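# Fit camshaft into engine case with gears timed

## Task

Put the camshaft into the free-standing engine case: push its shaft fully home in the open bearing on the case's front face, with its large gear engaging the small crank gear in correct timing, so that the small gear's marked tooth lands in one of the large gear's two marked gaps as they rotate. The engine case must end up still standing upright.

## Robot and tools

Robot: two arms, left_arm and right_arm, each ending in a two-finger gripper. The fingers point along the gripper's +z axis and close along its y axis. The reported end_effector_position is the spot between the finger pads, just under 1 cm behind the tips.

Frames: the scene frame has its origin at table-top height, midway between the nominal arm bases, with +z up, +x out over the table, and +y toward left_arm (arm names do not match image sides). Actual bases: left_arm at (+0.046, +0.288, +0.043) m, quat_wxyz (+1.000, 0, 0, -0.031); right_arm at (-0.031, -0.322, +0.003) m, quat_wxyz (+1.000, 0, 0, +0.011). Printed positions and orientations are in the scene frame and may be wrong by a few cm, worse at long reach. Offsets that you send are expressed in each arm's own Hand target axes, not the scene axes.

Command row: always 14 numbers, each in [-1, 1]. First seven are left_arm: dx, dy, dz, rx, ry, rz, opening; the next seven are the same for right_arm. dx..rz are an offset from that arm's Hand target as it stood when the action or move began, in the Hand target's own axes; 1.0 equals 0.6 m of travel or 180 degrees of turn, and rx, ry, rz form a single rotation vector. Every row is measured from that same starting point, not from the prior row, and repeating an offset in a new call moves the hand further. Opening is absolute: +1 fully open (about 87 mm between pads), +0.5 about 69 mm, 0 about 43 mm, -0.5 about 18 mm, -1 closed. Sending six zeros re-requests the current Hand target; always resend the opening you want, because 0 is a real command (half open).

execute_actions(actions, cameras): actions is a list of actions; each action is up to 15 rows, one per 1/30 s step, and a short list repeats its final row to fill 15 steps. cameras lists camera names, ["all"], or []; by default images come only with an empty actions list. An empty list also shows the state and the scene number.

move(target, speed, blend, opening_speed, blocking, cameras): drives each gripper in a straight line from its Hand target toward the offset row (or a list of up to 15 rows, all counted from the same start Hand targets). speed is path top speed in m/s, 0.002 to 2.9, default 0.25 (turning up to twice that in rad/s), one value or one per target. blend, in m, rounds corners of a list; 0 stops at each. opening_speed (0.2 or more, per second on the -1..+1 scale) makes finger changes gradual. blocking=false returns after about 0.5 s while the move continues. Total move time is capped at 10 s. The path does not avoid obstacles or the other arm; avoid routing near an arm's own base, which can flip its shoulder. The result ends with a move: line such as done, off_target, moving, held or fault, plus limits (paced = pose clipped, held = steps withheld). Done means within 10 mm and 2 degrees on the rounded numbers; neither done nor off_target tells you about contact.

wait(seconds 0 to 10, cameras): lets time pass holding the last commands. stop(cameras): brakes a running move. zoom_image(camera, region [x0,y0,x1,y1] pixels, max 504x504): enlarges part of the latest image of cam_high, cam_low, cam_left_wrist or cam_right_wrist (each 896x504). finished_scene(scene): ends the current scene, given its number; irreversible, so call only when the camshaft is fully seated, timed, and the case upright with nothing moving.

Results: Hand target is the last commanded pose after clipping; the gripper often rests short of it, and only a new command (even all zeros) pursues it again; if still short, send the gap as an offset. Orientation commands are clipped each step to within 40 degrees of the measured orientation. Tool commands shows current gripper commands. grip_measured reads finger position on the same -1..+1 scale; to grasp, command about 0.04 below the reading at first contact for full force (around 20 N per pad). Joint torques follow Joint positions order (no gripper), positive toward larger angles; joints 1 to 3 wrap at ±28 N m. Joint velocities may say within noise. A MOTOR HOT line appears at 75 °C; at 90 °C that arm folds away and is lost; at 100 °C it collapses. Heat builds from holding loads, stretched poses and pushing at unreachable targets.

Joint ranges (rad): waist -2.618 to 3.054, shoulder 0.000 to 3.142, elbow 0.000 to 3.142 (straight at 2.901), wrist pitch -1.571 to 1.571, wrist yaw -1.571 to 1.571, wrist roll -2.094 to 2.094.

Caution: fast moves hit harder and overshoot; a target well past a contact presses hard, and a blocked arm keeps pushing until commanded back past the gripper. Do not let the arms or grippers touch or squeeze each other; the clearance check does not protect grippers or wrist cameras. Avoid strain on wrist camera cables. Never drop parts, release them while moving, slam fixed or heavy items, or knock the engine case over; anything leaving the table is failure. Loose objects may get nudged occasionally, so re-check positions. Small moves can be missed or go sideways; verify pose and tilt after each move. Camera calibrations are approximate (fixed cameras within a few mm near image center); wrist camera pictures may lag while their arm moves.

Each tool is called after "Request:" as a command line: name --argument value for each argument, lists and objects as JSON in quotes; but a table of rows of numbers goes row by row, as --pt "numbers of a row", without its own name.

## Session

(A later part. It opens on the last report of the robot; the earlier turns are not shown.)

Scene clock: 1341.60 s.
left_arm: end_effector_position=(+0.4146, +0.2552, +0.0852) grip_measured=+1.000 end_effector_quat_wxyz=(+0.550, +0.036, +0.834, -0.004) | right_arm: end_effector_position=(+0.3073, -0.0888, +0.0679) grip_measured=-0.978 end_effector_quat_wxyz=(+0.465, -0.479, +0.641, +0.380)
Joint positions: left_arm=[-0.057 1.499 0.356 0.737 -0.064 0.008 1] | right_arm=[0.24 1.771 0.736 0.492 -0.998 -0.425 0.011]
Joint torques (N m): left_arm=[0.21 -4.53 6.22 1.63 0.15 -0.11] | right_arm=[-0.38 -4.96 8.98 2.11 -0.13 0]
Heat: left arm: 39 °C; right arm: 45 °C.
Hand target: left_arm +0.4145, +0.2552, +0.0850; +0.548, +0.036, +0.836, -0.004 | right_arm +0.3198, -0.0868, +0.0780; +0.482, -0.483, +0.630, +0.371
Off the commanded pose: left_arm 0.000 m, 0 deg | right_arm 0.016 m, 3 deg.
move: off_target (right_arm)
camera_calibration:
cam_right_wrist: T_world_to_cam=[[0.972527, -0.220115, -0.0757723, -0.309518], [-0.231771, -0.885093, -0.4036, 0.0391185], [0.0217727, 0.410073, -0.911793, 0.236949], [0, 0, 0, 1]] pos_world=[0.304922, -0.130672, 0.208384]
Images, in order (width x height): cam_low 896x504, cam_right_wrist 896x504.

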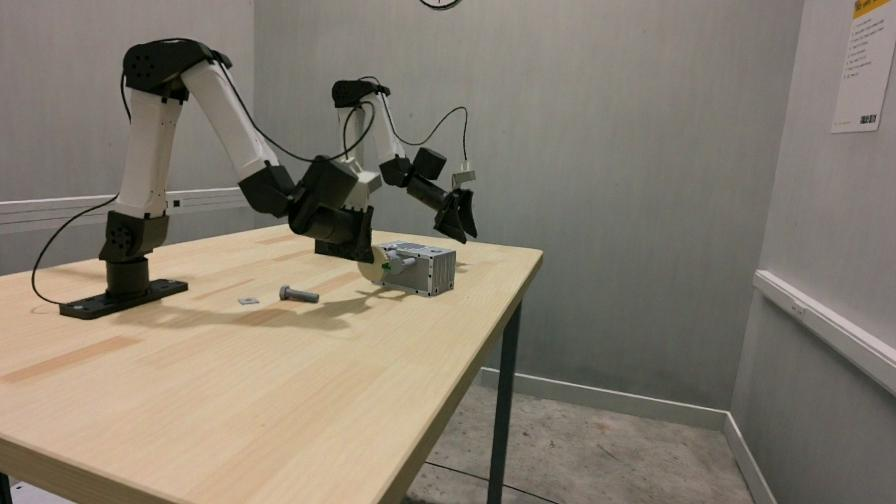

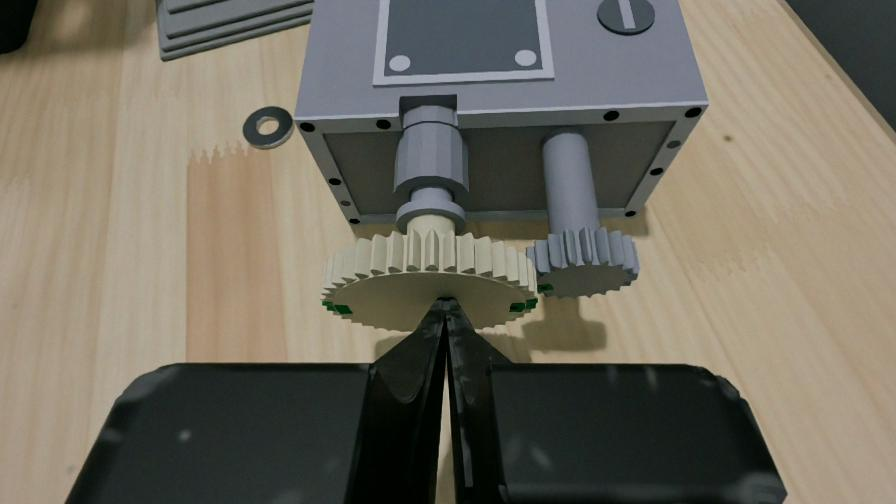

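Request:
move --target '[0,0,0,0,0,0,1,0.0193,0,0.0052,0,0,0,-1]' --speed 0.03 --cameras '["cam_right_wrist","cam_low"]'

Request:
zoom_image --camera "cam_low" --region '[340, 230, 420, 290]'

Request:
zoom_image --camera "cam_right_wrist" --region '[320, 100, 640, 350]'

Scene clock: 1369.67 s.
left_arm: end_effector_position=(+0.4146, +0.2552, +0.0852) grip_measured=+1.000 end_effector_quat_wxyz=(+0.550, +0.036, +0.834, -0.004) | right_arm: end_effector_position=(+0.3099, -0.0881, +0.0586) grip_measured=-0.978 end_effector_quat_wxyz=(+0.464, -0.479, +0.641, +0.380)
Joint positions: left_arm=[-0.057 1.499 0.356 0.737 -0.064 0.008 1] | right_arm=[0.24 1.81 0.736 0.53 -0.998 -0.425 0.011]
Joint torques (N m): left_arm=[-0.03 -4.6 6.2 1.65 0.12 -0.09] | right_arm=[-0.36 -5.16 7.36 2.29 -0.13 -0.01]
Heat: left arm: 39 °C; right arm: 45 °C.
Hand target: left_arm +0.4145, +0.2552, +0.0850; +0.548, +0.036, +0.836, -0.004 | right_arm +0.3198, -0.0868, +0.0659; +0.482, -0.483, +0.630, +0.371
Off the commanded pose: left_arm 0.000 m, 0 deg | right_arm 0.012 m, 3 deg.
move: off_target (right_arm)
camera_calibration:
cam_right_wrist: T_world_to_cam=[[0.972415, -0.220157, -0.0770655, -0.312483], [-0.232356, -0.885274, -0.402865, 0.0367318], [0.0204695, 0.409659, -0.912009, 0.22847], [0, 0, 0, 1]] pos_world=[0.307722, -0.129873, 0.199083]
Images, in order (width x height): cam_low 896x504, cam_right_wrist 896x504.

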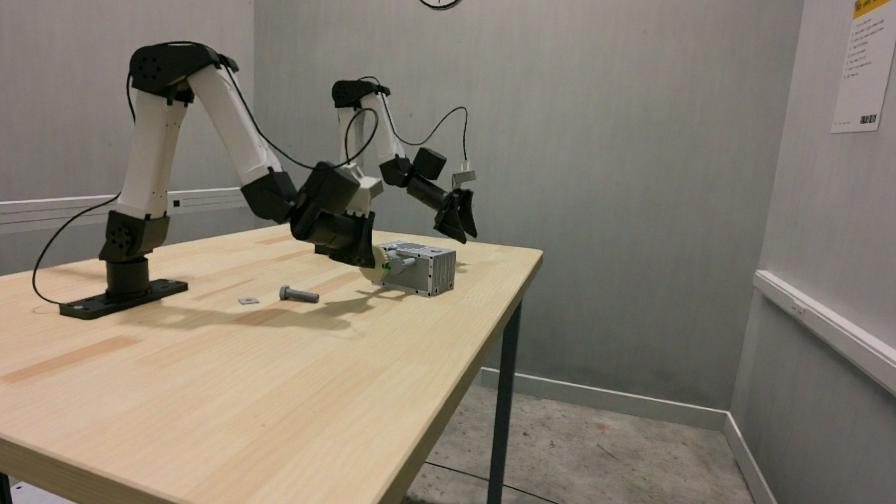

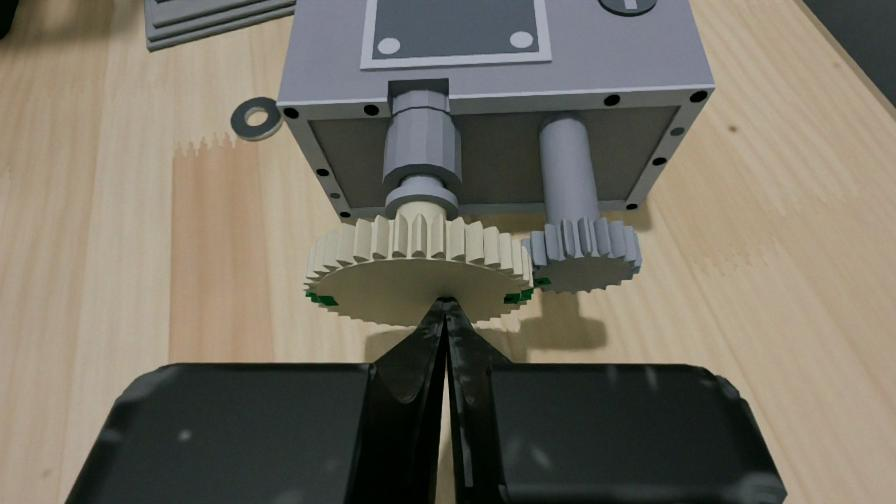

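Scaled by 6.300 from the camera's 896x504 image, which has a finer 1280x720 frame.

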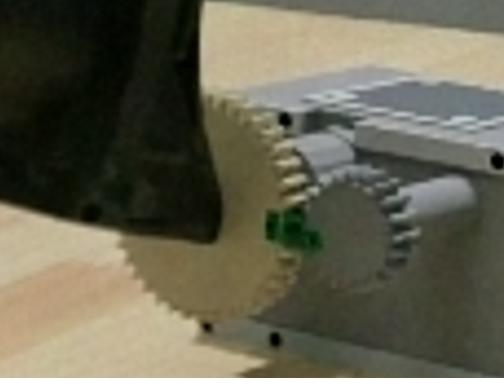

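Scaled by 1.575 from the camera's 896x504 image, which has a finer 1280x720 frame.

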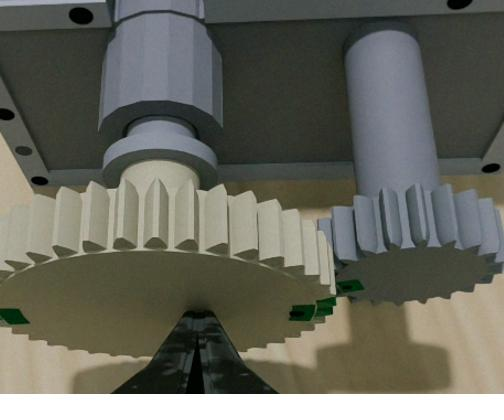

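Request:
zoom_image --camera "cam_right_wrist" --region '[480, 200, 580, 310]'

Request:
zoom_image --camera "cam_low" --region '[372, 250, 402, 280]'

Request:
execute_actions --actions '[]' --cameras '["cam_high"]'

Request:
zoom_image --camera "cam_high" --region '[420, 230, 500, 300]'

Scaled by 4.582 from the camera's 896x504 image, which has a finer 1280x720 frame.

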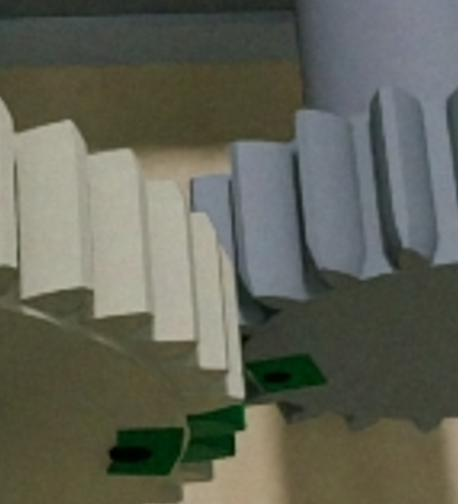

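Scaled by 16.800 from the camera's 896x504 image, which has a finer 1280x720 frame.

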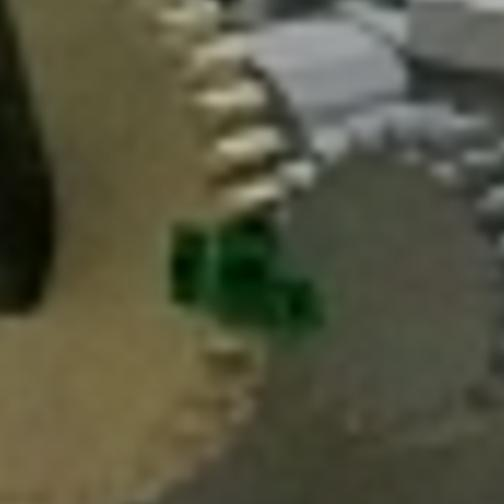

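Scene clock: 1378.27 s.
left_arm: end_effector_position=(+0.4146, +0.2552, +0.0852) grip_measured=+1.000 end_effector_quat_wxyz=(+0.550, +0.036, +0.834, -0.004) | right_arm: end_effector_position=(+0.3100, -0.0881, +0.0586) grip_measured=-0.978 end_effector_quat_wxyz=(+0.464, -0.479, +0.641, +0.380)
Joint positions: left_arm=[-0.057 1.499 0.356 0.737 -0.064 0.008 1] | right_arm=[0.24 1.81 0.736 0.53 -0.998 -0.425 0.011]
Joint velocities: within noise
Joint torques (N m): left_arm=[0.31 -4.57 6.24 1.67 0.15 -0.13] | right_arm=[-0.35 -5.15 7.35 2.28 -0.13 -0.01]
Motor temperatures (°C): left_arm=[22 32 33 39 22 22 22] | right_arm=[23 37 45 37 23 24 23]
Heat: left arm: 39 °C; right arm: 45 °C.
Hand target: left_arm +0.4145, +0.2552, +0.0850; +0.548, +0.036, +0.836, -0.004 | right_arm +0.3198, -0.0868, +0.0659; +0.482, -0.483, +0.630, +0.371
Tool commands: left_gripper/opening=+1.0 right_gripper/opening=-1.0
Off the commanded pose: left_arm 0.000 m, 0 deg | right_arm 0.012 m, 3 deg.
Images, in order (width x height): cam_high 896x504.

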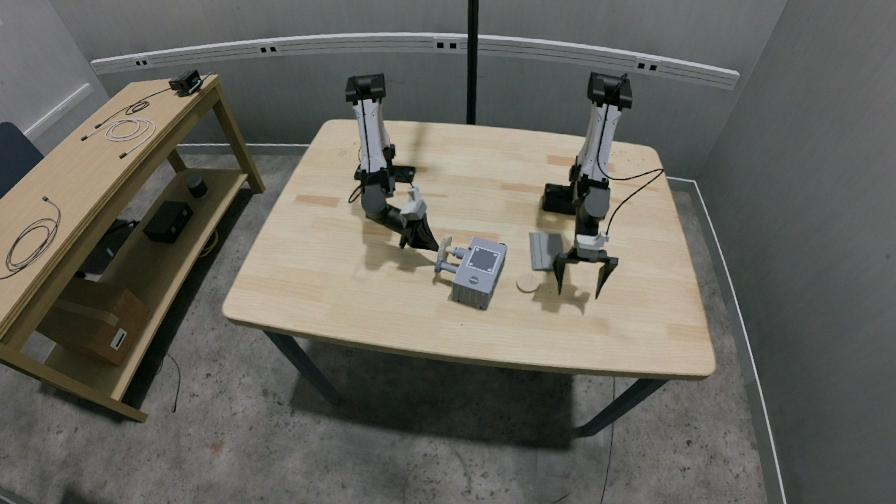

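Scaled by 6.300 from the camera's 896x504 image, which has a finer 1280x720 frame.

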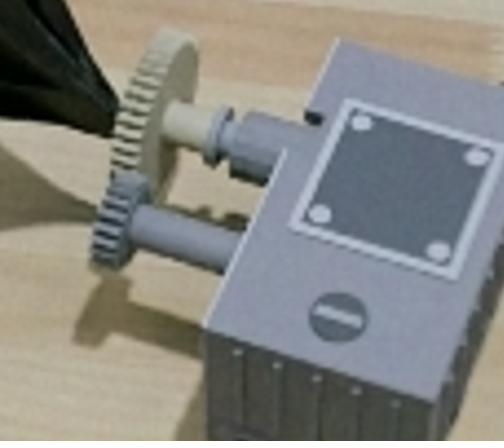

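Request:
move --pt "0 0 0 0 0 0 1 0.005 0 -0.0845 0 0 0 -1" --pt "0 0 0 0 0 0 1 -0.166 0.006 -0.1535 0 0 0 -1" --pt "0 0 0 0 0 0 1 -0.180 0.051 -0.032 0.353 0.280 0.385 -0.2" --speed '[0.08,0.2,0.3]' --blend '[0.01,0.03,0]' --cameras '["all"]'

Request:
zoom_image --camera "cam_low" --region '[345, 235, 415, 290]'

Request:
zoom_image --camera "cam_high" --region '[420, 230, 500, 300]'

Scene clock: 1433.93 s.
left_arm: end_effector_position=(+0.4146, +0.2552, +0.0852) grip_measured=+1.000 end_effector_quat_wxyz=(+0.550, +0.036, +0.834, -0.004) | right_arm: end_effector_position=(+0.2907, -0.0707, +0.1682) grip_measured=-0.200 end_effector_quat_wxyz=(+0.083, +0.127, +0.988, -0.003)
Joint positions: left_arm=[-0.057 1.499 0.356 0.737 -0.064 0.008 1] | right_arm=[0.616 2.168 2.28 -1.568 0.119 0.885 0.4]
Joint torques (N m): left_arm=[0.18 -4.55 6.23 1.65 0.16 -0.08] | right_arm=[0.27 -8.01 9.14 0.58 0.35 0.11]
Heat: left arm: 39 °C; right arm: 45 °C.
Hand target: left_arm +0.4145, +0.2552, +0.0850; +0.548, +0.036, +0.836, -0.004 | right_arm +0.2928, -0.0697, +0.1752; +0.087, +0.130, +0.988, -0.011
Off the commanded pose: left_arm 0.000 m, 0 deg | right_arm 0.007 m, 1 deg.
joint sent to its limit (right arm) — joint 4 (wrist pitch), lower limit. The joint targets still meet the commanded pose.
move: done
camera_calibration:
cam_right_wrist: T_world_to_cam=[[-0.266878, -0.96194, -0.058711, 0.0231943], [-0.742244, 0.166305, 0.649166, 0.13751], [-0.614695, 0.216826, -0.758377, 0.466816], [0, 0, 0, 1]] pos_world=[0.395206, -0.101775, 0.266117]

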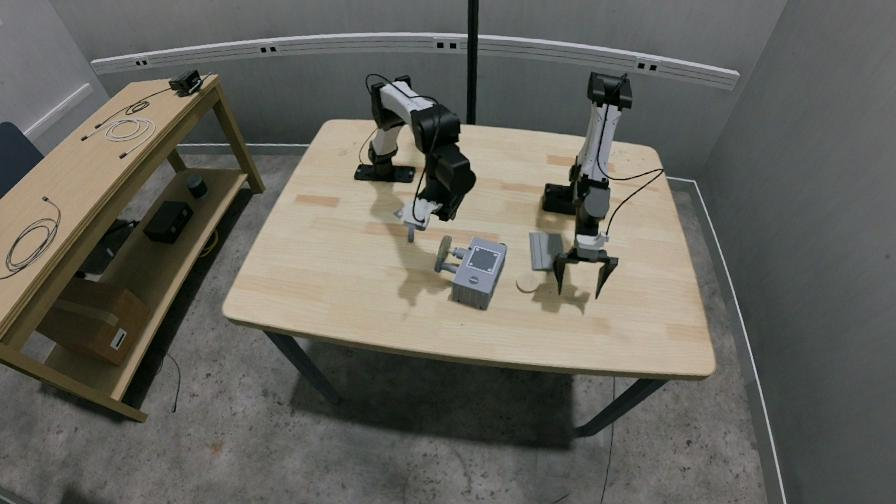

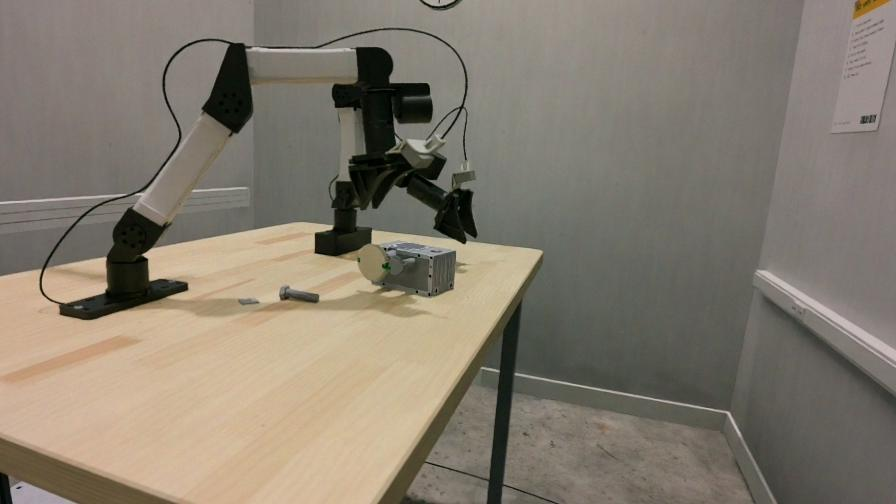

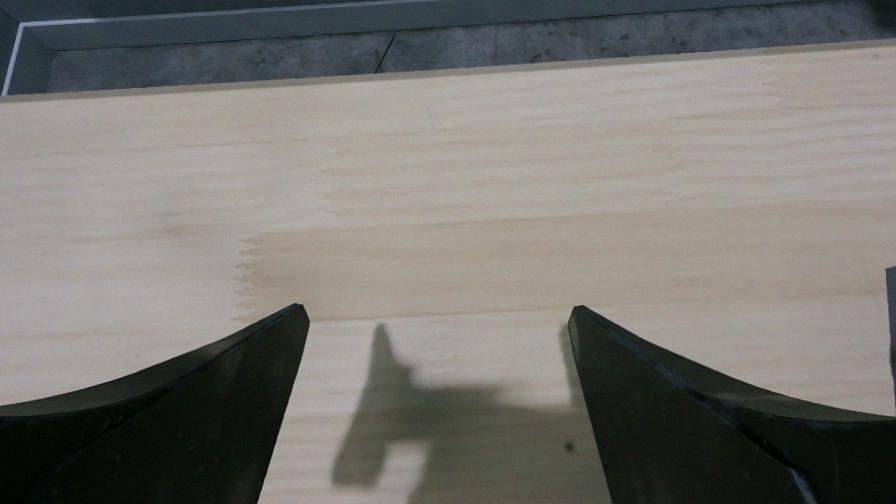

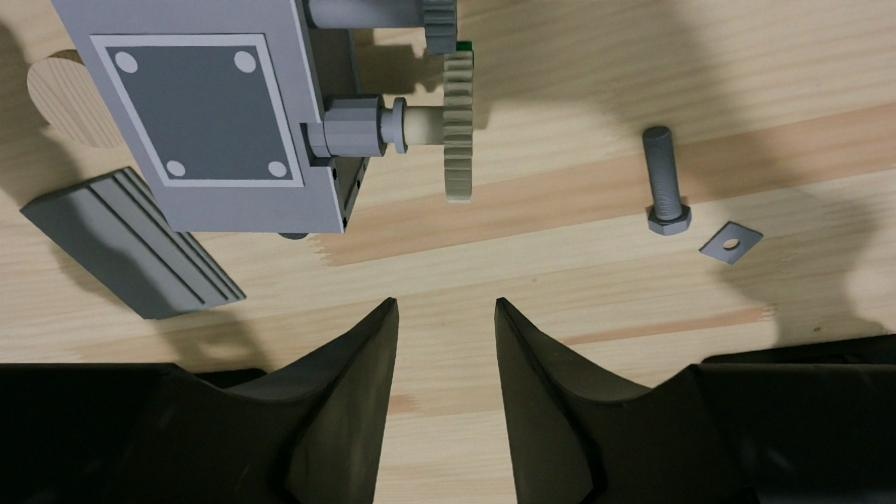

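Scaled by 7.200 from the camera's 896x504 image, which has a finer 1280x720 frame.

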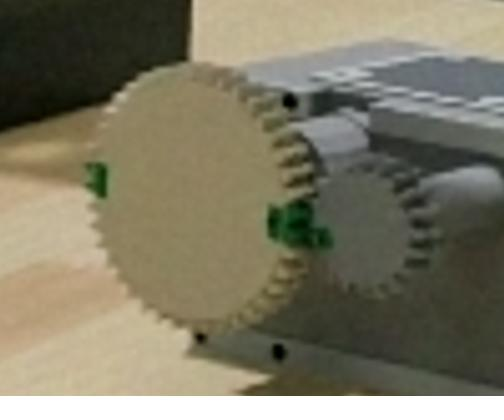

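Scaled by 6.300 from the camera's 896x504 image, which has a finer 1280x720 frame.

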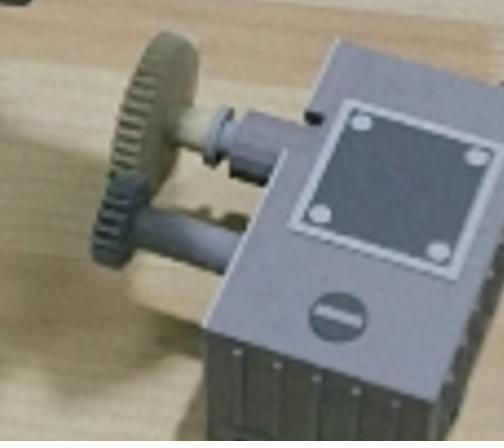

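Request:
move --target '[0,0,0,0,0,0,1,0.002,-0.0013,0.085,0,0,0,-0.2]' --speed 0.1 --cameras '["cam_right_wrist","cam_low"]'

Request:
zoom_image --camera "cam_low" --region '[300, 180, 440, 290]'

Scene clock: 1458.27 s.
left_arm: end_effector_position=(+0.4146, +0.2552, +0.0852) grip_measured=+1.000 end_effector_quat_wxyz=(+0.550, +0.036, +0.834, -0.004) | right_arm: end_effector_position=(+0.2928, -0.0708, +0.1183) grip_measured=-0.200 end_effector_quat_wxyz=(+0.067, +0.127, +0.989, -0.019)
Joint positions: left_arm=[-0.057 1.499 0.356 0.737 -0.064 0.008 1] | right_arm=[0.612 2.168 2.075 -1.407 0.12 0.885 0.4]
Joint torques (N m): left_arm=[0.14 -4.56 6.2 1.67 0.13 -0.14] | right_arm=[-0.69 -9.88 6.11 0.88 0.35 -0.03]
Heat: left arm: 39 °C; right arm: 46 °C.
Hand target: left_arm +0.4145, +0.2552, +0.0850; +0.548, +0.036, +0.836, -0.004 | right_arm +0.3001, -0.0725, +0.1249; +0.087, +0.130, +0.988, -0.011
Off the commanded pose: left_arm 0.000 m, 0 deg | right_arm 0.010 m, 2 deg.
move: done
camera_calibration:
cam_right_wrist: T_world_to_cam=[[-0.271283, -0.962209, -0.0236705, 0.0178446], [-0.718688, 0.186144, 0.669954, 0.163532], [-0.640229, 0.198758, -0.742025, 0.434621], [0, 0, 0, 1]] pos_world=[0.400626, -0.0996548, 0.213364]
Images, in order (width x height): cam_low 896x504, cam_right_wrist 896x504.

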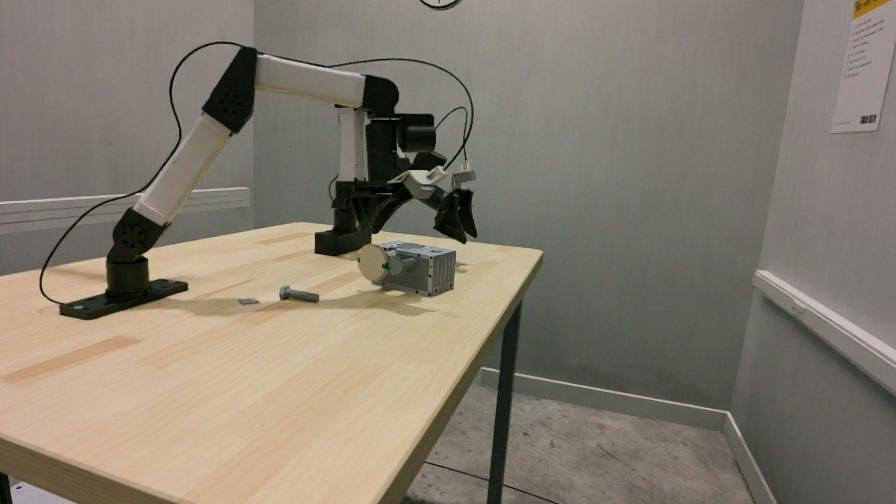

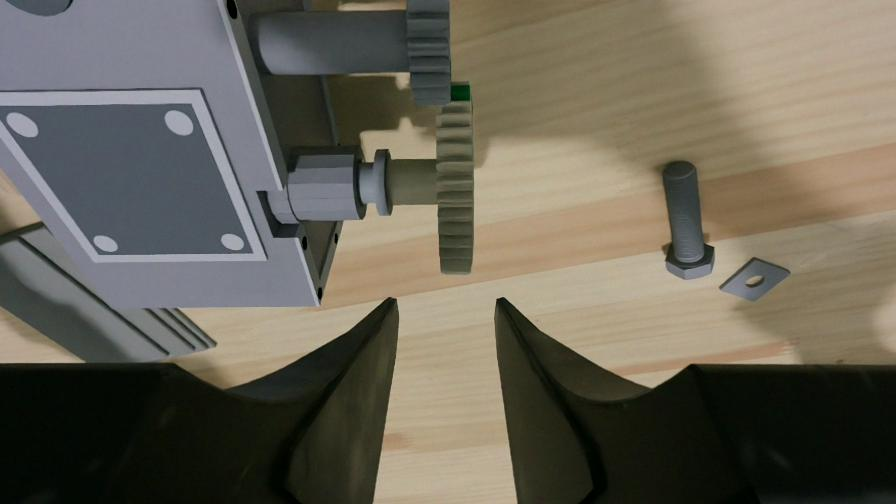

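Scaled by 3.600 from the camera's 896x504 image, which has a finer 1280x720 frame.

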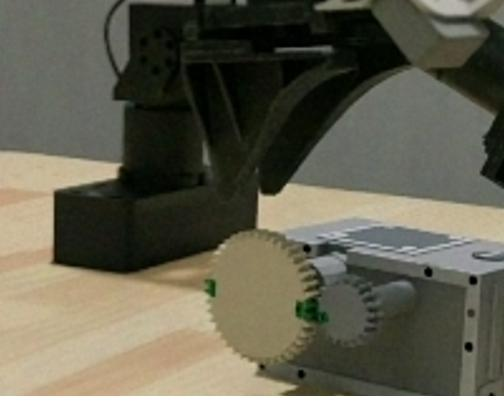

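Request:
move --target '[0,0,0,0,0,0,1,-0.0077,-0.0025,0.0505,0,0,0,-0.2]' --speed 0.06 --cameras '["cam_right_wrist","cam_low"]'

Request:
zoom_image --camera "cam_low" --region '[300, 180, 440, 290]'

Scene clock: 1468.07 s.
left_arm: end_effector_position=(+0.4146, +0.2552, +0.0852) grip_measured=+1.000 end_effector_quat_wxyz=(+0.550, +0.036, +0.834, -0.004) | right_arm: end_effector_position=(+0.3018, -0.0749, +0.0925) grip_measured=-0.200 end_effector_quat_wxyz=(+0.071, +0.130, +0.989, -0.016)
Joint positions: left_arm=[-0.057 1.499 0.356 0.737 -0.064 0.008 1] | right_arm=[0.593 2.168 1.973 -1.293 0.12 0.87 0.4]
Joint torques (N m): left_arm=[0.16 -4.53 6.23 1.61 0.12 -0.09] | right_arm=[-0.7 -9.25 6.27 0.92 0.33 -0.08]
Heat: left arm: 39 °C; right arm: 46 °C.
Hand target: left_arm +0.4145, +0.2552, +0.0850; +0.548, +0.036, +0.836, -0.004 | right_arm +0.3091, -0.0764, +0.0958; +0.087, +0.130, +0.988, -0.011
Off the commanded pose: left_arm 0.000 m, 0 deg | right_arm 0.008 m, 2 deg.
move: done
camera_calibration:
cam_right_wrist: T_world_to_cam=[[-0.275264, -0.960907, -0.0297985, 0.0175534], [-0.723094, 0.186515, 0.665092, 0.189855], [-0.633534, 0.204623, -0.746166, 0.420821], [0, 0, 0, 1]] pos_world=[0.408719, -0.104653, 0.188254]
Images, in order (width x height): cam_low 896x504, cam_right_wrist 896x504.

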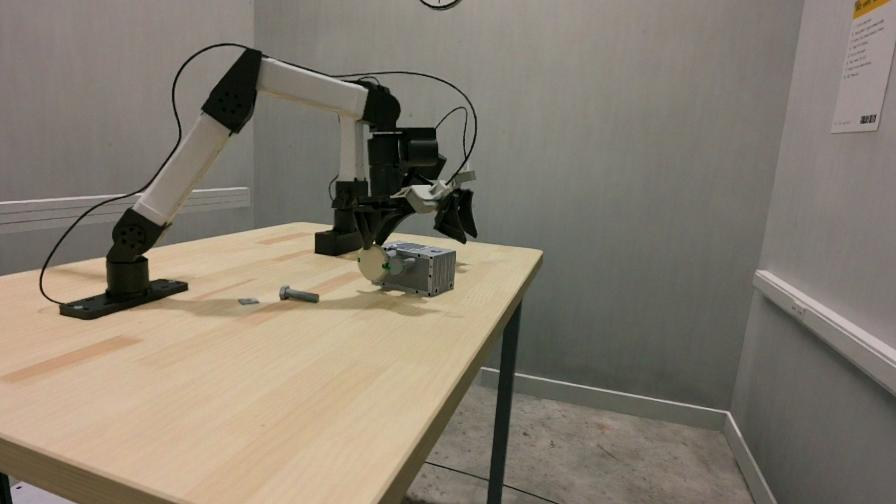

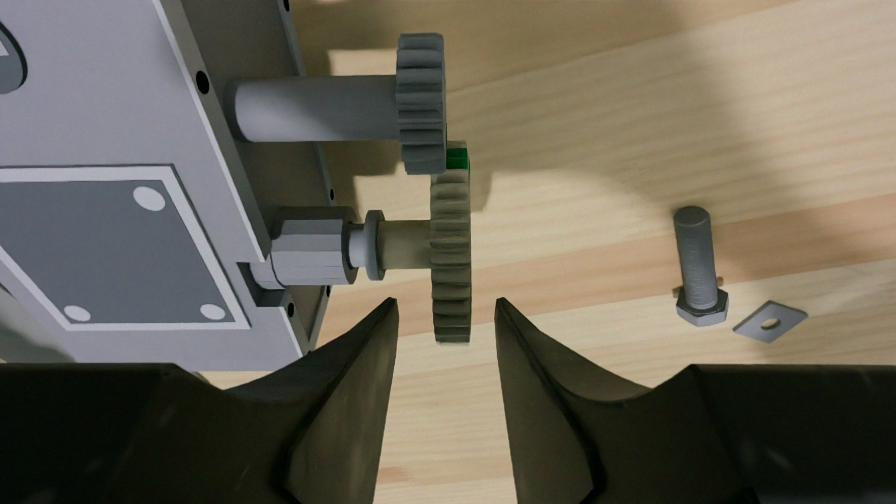

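Scaled by 3.600 from the camera's 896x504 image, which has a finer 1280x720 frame.

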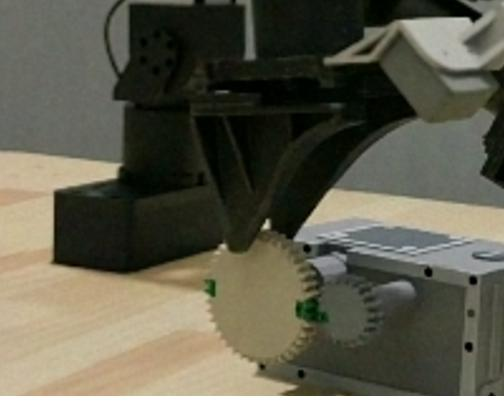

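Request:
move --target '[0,0,0,0,0,0,1,0,0,0,0,0,0,-0.9]' --opening_speed 0.4 --cameras '["cam_right_wrist","cam_low"]'

Request:
zoom_image --camera "cam_low" --region '[345, 235, 415, 290]'

Scene clock: 1479.97 s.
left_arm: end_effector_position=(+0.4146, +0.2552, +0.0852) grip_measured=+1.000 end_effector_quat_wxyz=(+0.550, +0.036, +0.834, -0.004) | right_arm: end_effector_position=(+0.3020, -0.0750, +0.0925) grip_measured=-0.630 end_effector_quat_wxyz=(+0.071, +0.128, +0.989, -0.016)
Joint positions: left_arm=[-0.057 1.499 0.356 0.737 -0.064 0.008 1] | right_arm=[0.593 2.168 1.973 -1.293 0.12 0.865 0.185]
Joint torques (N m): left_arm=[0.01 -4.45 6.48 1.65 0.13 -0.07] | right_arm=[-0.7 -9.26 6.24 0.93 0.32 -0.03]
Heat: left arm: 39 °C; right arm: 45 °C.
Hand target: left_arm +0.4145, +0.2552, +0.0850; +0.548, +0.036, +0.836, -0.004 | right_arm +0.3092, -0.0764, +0.0958; +0.087, +0.130, +0.988, -0.011
Off the commanded pose: left_arm 0.000 m, 0 deg | right_arm 0.008 m, 2 deg.
move: done
camera_calibration:
cam_right_wrist: T_world_to_cam=[[-0.271233, -0.96205, -0.0298641, 0.016234], [-0.724147, 0.183524, 0.664778, 0.190106], [-0.634069, 0.201936, -0.746444, 0.420858], [0, 0, 0, 1]] pos_world=[0.408921, -0.104257, 0.188254]
Images, in order (width x height): cam_low 896x504, cam_right_wrist 896x504.

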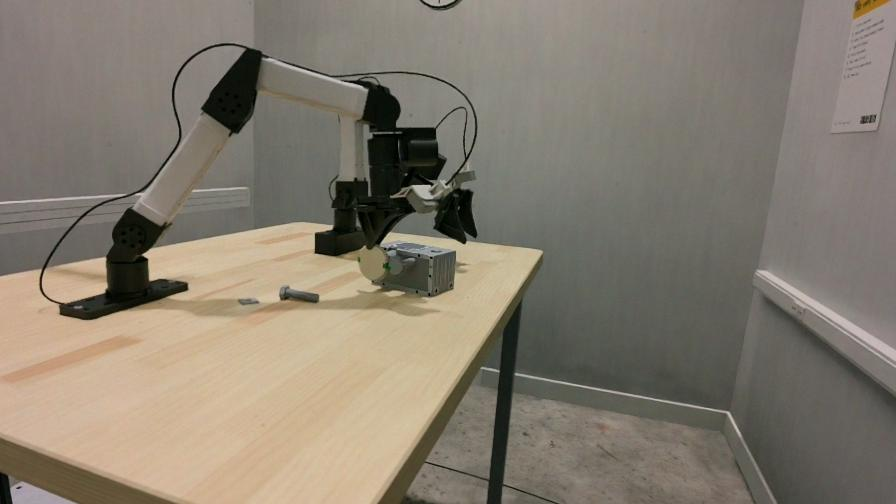

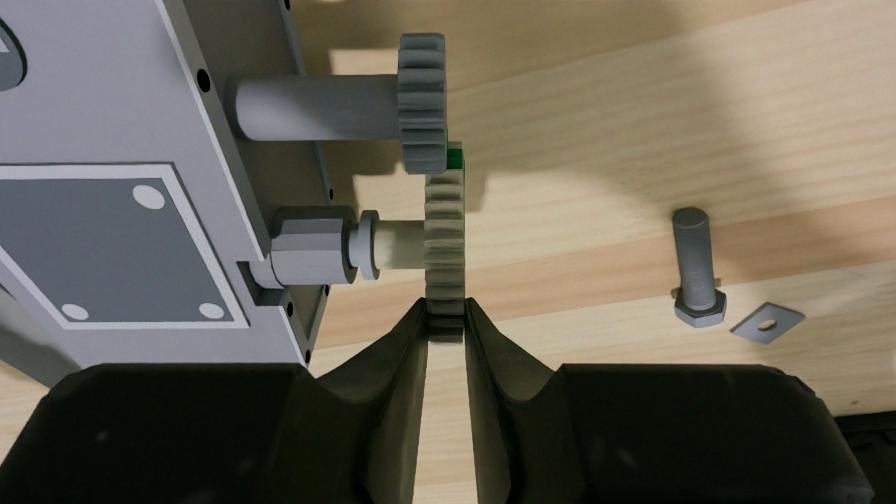

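Scaled by 7.200 from the camera's 896x504 image, which has a finer 1280x720 frame.

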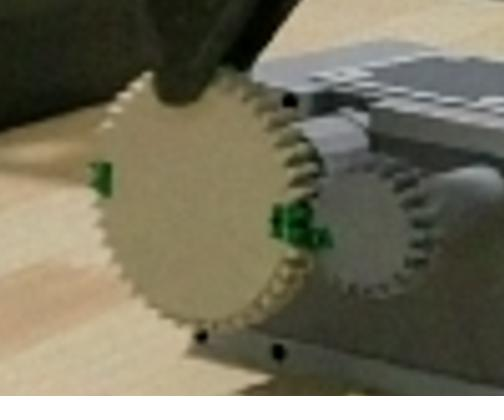

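Request:
move --target '[0,0,0,0,0,0,1,0,-0.018,0,0,0,0,-0.9]' --speed 0.04 --cameras '["cam_right_wrist","cam_low"]'

Request:
zoom_image --camera "cam_low" --region '[345, 235, 415, 290]'

Scene clock: 1487.17 s.
left_arm: end_effector_position=(+0.4146, +0.2552, +0.0852) grip_measured=+1.000 end_effector_quat_wxyz=(+0.550, +0.036, +0.834, -0.004) | right_arm: end_effector_position=(+0.3025, -0.0770, +0.0915) grip_measured=-0.630 end_effector_quat_wxyz=(+0.078, +0.127, +0.989, -0.008)
Joint positions: left_arm=[-0.057 1.499 0.356 0.737 -0.064 0.008 1] | right_arm=[0.587 2.14 1.925 -1.251 0.116 0.857 0.185]
Joint torques (N m): left_arm=[0.21 -4.68 6.08 1.62 0.1 -0.08] | right_arm=[-1.57 -9.94 5.11 0.77 0.33 -0.13]
Heat: left arm: 39 °C; right arm: 45 °C.
Hand target: left_arm +0.4145, +0.2552, +0.0850; +0.548, +0.036, +0.836, -0.004 | right_arm +0.3065, -0.0869, +0.0958; +0.087, +0.130, +0.988, -0.011
Off the commanded pose: left_arm 0.000 m, 0 deg | right_arm 0.011 m, 1 deg.
move: off_target (right_arm)
camera_calibration:
cam_right_wrist: T_world_to_cam=[[-0.267523, -0.962381, -0.0474774, 0.0148964], [-0.734961, 0.171945, 0.655948, 0.194724], [-0.623108, 0.210375, -0.753312, 0.418888], [0, 0, 0, 1]] pos_world=[0.408112, -0.10727, 0.188532]
Images, in order (width x height): cam_low 896x504, cam_right_wrist 896x504.

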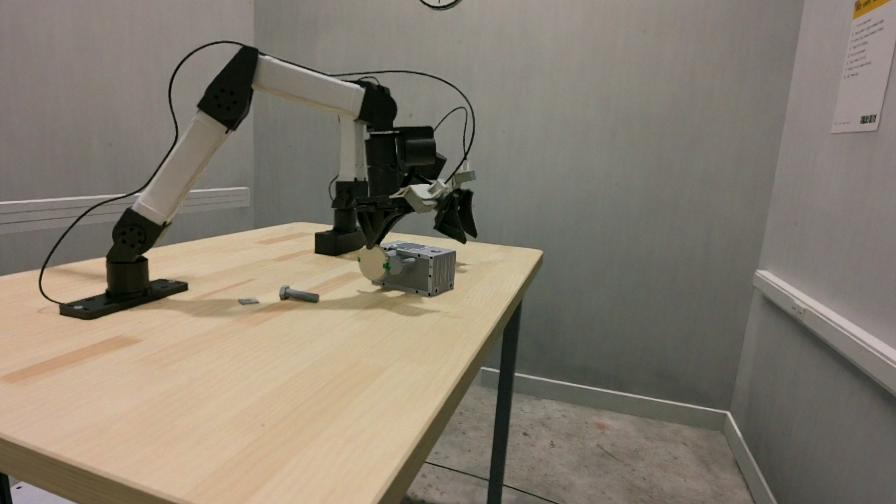

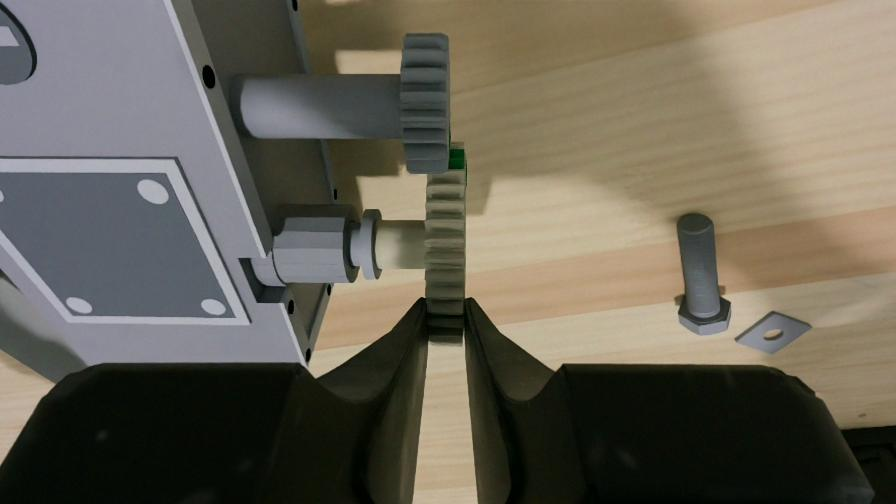

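Scaled by 7.200 from the camera's 896x504 image, which has a finer 1280x720 frame.

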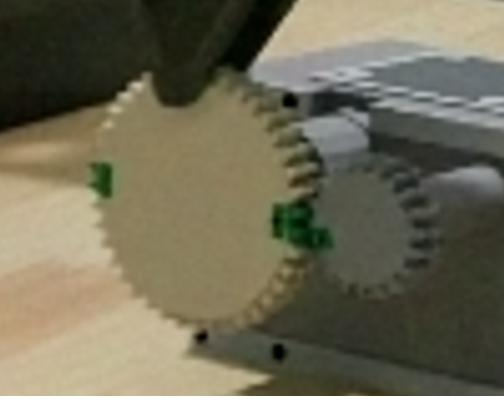

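Request:
move --target '[0,0,0,0,0,0,1,0,-0.018,0,0,0,0,-0.9]' --speed 0.04 --cameras '["cam_right_wrist","cam_low"]'

Request:
zoom_image --camera "cam_low" --region '[345, 235, 415, 290]'

Scene clock: 1503.73 s.
left_arm: end_effector_position=(+0.4146, +0.2552, +0.0852) grip_measured=+1.000 end_effector_quat_wxyz=(+0.550, +0.036, +0.834, -0.004) | right_arm: end_effector_position=(+0.3023, -0.0777, +0.0912) grip_measured=-0.630 end_effector_quat_wxyz=(+0.081, +0.126, +0.989, +0.007)
Joint positions: left_arm=[-0.057 1.499 0.356 0.737 -0.064 0.008 1] | right_arm=[0.578 2.108 1.872 -1.203 0.097 0.847 0.185]
Joint torques (N m): left_arm=[0.2 -4.55 6.15 1.62 0.11 -0.09] | right_arm=[-2.21 -10 5 0.52 0.5 -0.21]
Heat: left arm: 39 °C; right arm: 43 °C.
Hand target: left_arm +0.4145, +0.2552, +0.0850; +0.548, +0.036, +0.836, -0.004 | right_arm +0.3036, -0.0974, +0.0958; +0.087, +0.130, +0.988, -0.011
Off the commanded pose: left_arm 0.000 m, 0 deg | right_arm 0.020 m, 2 deg.
move: off_target (right_arm)
camera_calibration:
cam_right_wrist: T_world_to_cam=[[-0.263945, -0.961263, -0.0794077, 0.0160627], [-0.742905, 0.150098, 0.652352, 0.19592], [-0.615163, 0.231177, -0.753745, 0.417966], [0, 0, 0, 1]] pos_world=[0.406907, -0.110591, 0.188506]
Images, in order (width x height): cam_low 896x504, cam_right_wrist 896x504.

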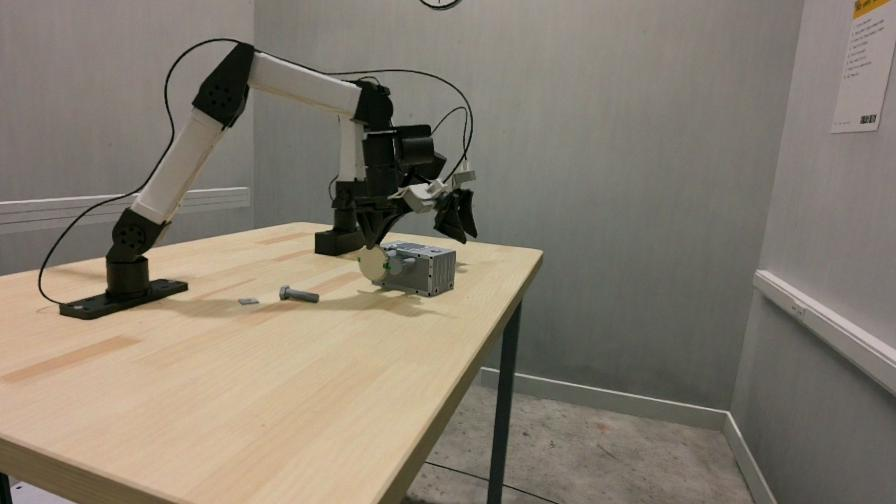

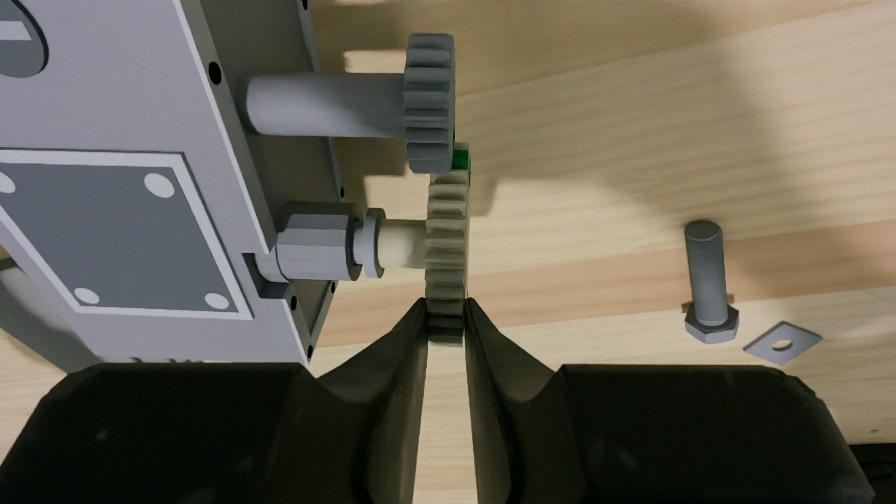

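Scaled by 7.200 from the camera's 896x504 image, which has a finer 1280x720 frame.

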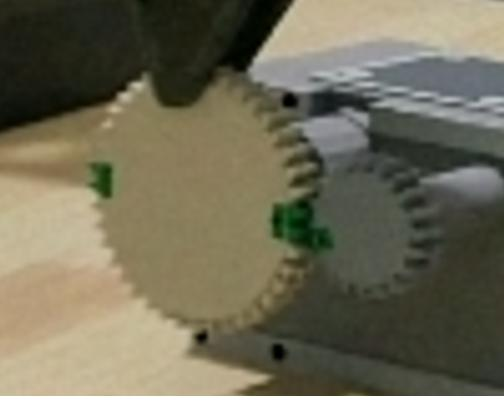

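Request:
move --target '[0,0,0,0,0,0,1,0,0.033,0,0,0,0,-0.9]' --speed 0.06

Request:
move --target '[0,0,0,0,0,0,1,0,0,0,0,0,0,-0.2]' --opening_speed 0.8

Request:
move --pt "0 0 0 0 0 0 1 -0.005 -0.0065 -0.168 0 0 0 -0.2" --pt "0 0 0 0 0 0 1 -0.009 0.0313 -0.087 -0.0524 0.0354 -0.4975 -0.1" --speed '[0.12,0.3]' --cameras '["cam_right_wrist","cam_low","cam_high"]'

Request:
zoom_image --camera "cam_low" --region '[320, 180, 460, 290]'

Scene clock: 1540.20 s.
left_arm: end_effector_position=(+0.4146, +0.2552, +0.0852) grip_measured=+1.000 end_effector_quat_wxyz=(+0.550, +0.036, +0.834, -0.004) | right_arm: end_effector_position=(+0.3028, -0.0765, +0.0920) grip_measured=-0.630 end_effector_quat_wxyz=(+0.074, +0.125, +0.989, -0.003)
Joint positions: left_arm=[-0.057 1.499 0.356 0.737 -0.064 0.008 1] | right_arm=[0.582 2.14 1.926 -1.249 0.103 0.849 0.185]
Joint torques (N m): left_arm=[0.1 -4.44 6.06 1.62 0.13 -0.09] | right_arm=[-0.12 -7.61 9.4 0.56 0.49 0.11]
Motor temperatures (°C): left_arm=[22 32 33 39 22 22 22] | right_arm=[23 46 43 32 23 24 24]
Heat: left arm: 39 °C; right arm: 46 °C.
Hand target: left_arm +0.4145, +0.2552, +0.0850; +0.548, +0.036, +0.836, -0.004 | right_arm +0.3087, -0.0782, +0.0958; +0.087, +0.130, +0.988, -0.011
Off the commanded pose: left_arm 0.000 m, 0 deg | right_arm 0.007 m, 2 deg.
move: done

Scene clock: 1541.30 s.
left_arm: end_effector_position=(+0.4146, +0.2552, +0.0852) grip_measured=+1.000 end_effector_quat_wxyz=(+0.550, +0.036, +0.834, -0.004) | right_arm: end_effector_position=(+0.3039, -0.0785, +0.0904) grip_measured=-0.200 end_effector_quat_wxyz=(+0.077, +0.125, +0.989, -0.009)
Joint positions: left_arm=[-0.057 1.499 0.356 0.737 -0.064 0.008 1] | right_arm=[0.582 2.144 1.926 -1.25 0.116 0.849 0.4]
Joint torques (N m): left_arm=[0.12 -4.44 6.31 1.63 0.13 -0.1] | right_arm=[-0.12 -7.87 9.48 0.55 0.35 0.11]
Heat: left arm: 39 °C; right arm: 46 °C.
Hand target: left_arm +0.4145, +0.2552, +0.0850; +0.548, +0.036, +0.836, -0.004 | right_arm +0.3087, -0.0782, +0.0958; +0.087, +0.130, +0.988, -0.011
Off the commanded pose: left_arm 0.000 m, 0 deg | right_arm 0.007 m, 1 deg.
move: done

Scene clock: 1546.50 s.
left_arm: end_effector_position=(+0.4146, +0.2552, +0.0852) grip_measured=+1.000 end_effector_quat_wxyz=(+0.550, +0.036, +0.834, -0.004) | right_arm: end_effector_position=(+0.3117, -0.0638, +0.1447) grip_measured=-0.100 end_effector_quat_wxyz=(+0.054, -0.604, +0.795, +0.002)
Joint positions: left_arm=[-0.057 1.499 0.356 0.737 -0.064 0.008 1] | right_arm=[0.68 2.314 2.421 -1.57 0.001 -0.598 0.45]
Joint torques (N m): left_arm=[0.16 -4.6 6.19 1.62 0.12 -0.06] | right_arm=[0.28 -8.59 8.21 0.62 -0.13 -0.08]
Heat: left arm: 39 °C; right arm: 45 °C.
Hand target: left_arm +0.4145, +0.2552, +0.0850; +0.548, +0.036, +0.836, -0.004 | right_arm +0.3098, -0.0591, +0.1481; +0.013, -0.609, +0.793, +0.010
Off the commanded pose: left_arm 0.000 m, 0 deg | right_arm 0.006 m, 5 deg.
joint sent to its limit (right arm) — joint 4 (wrist pitch), lower limit. The joint targets are off in orientation, not in position.
move: off_target (right_arm); target 2's new opening was sent with right_arm's hand 0.006 m and 5 deg from that target
camera_calibration:
cam_right_wrist: T_world_to_cam=[[0.95702, -0.289477, 0.0177953, -0.315617], [-0.217193, -0.674681, 0.705431, -0.0582353], [-0.1922, -0.678976, -0.708556, 0.264388], [0, 0, 0, 1]] pos_world=[0.340219, 0.048859, 0.234031]
Images, in order (width x height): cam_high 896x504, cam_low 896x504, cam_right_wrist 896x504.

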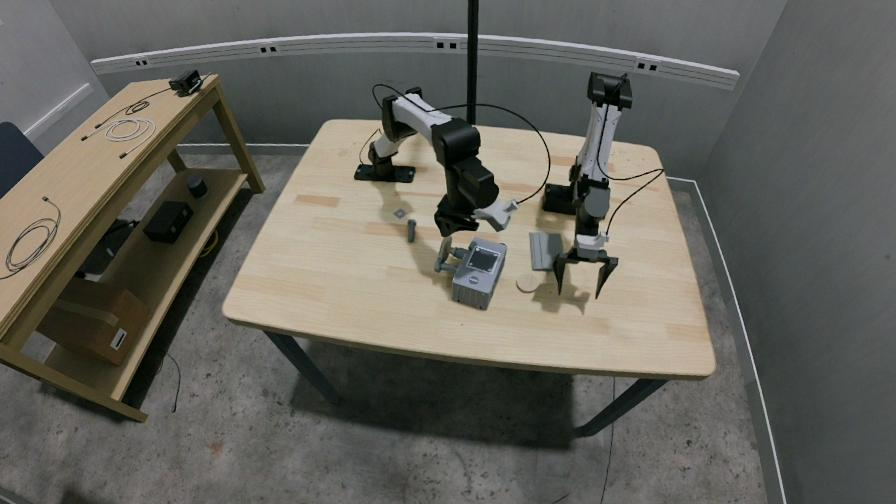

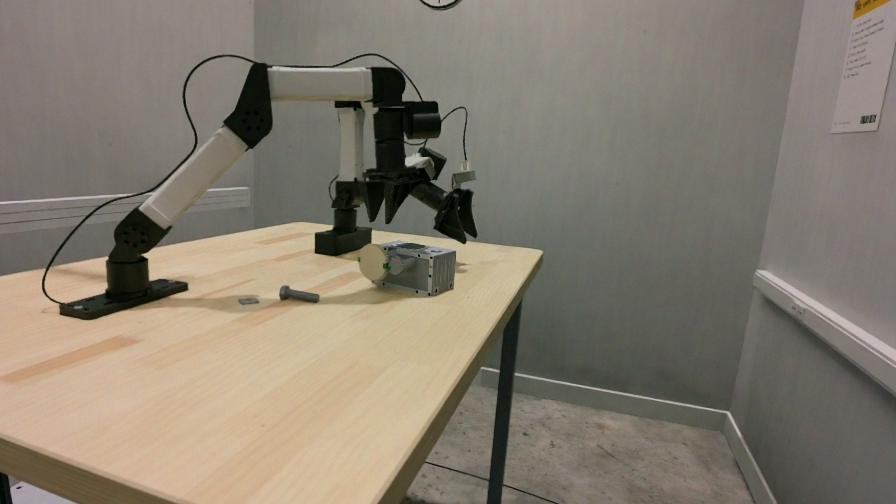

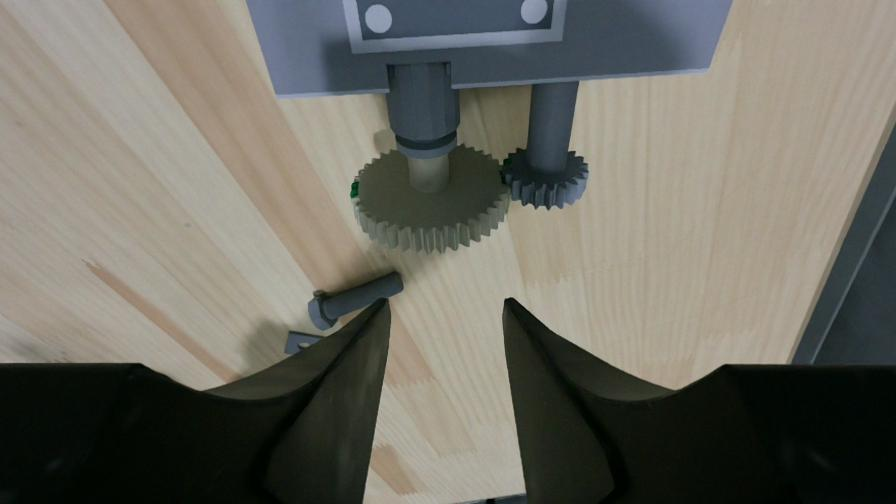

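Scaled by 3.600 from the camera's 896x504 image, which has a finer 1280x720 frame.

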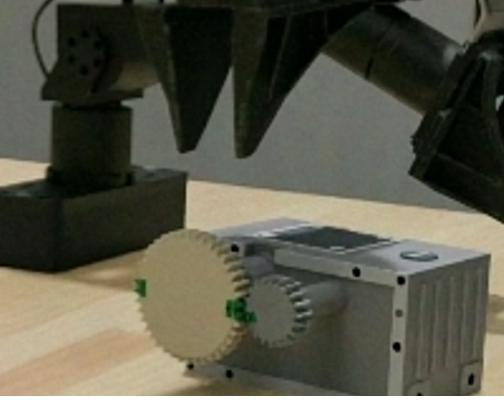

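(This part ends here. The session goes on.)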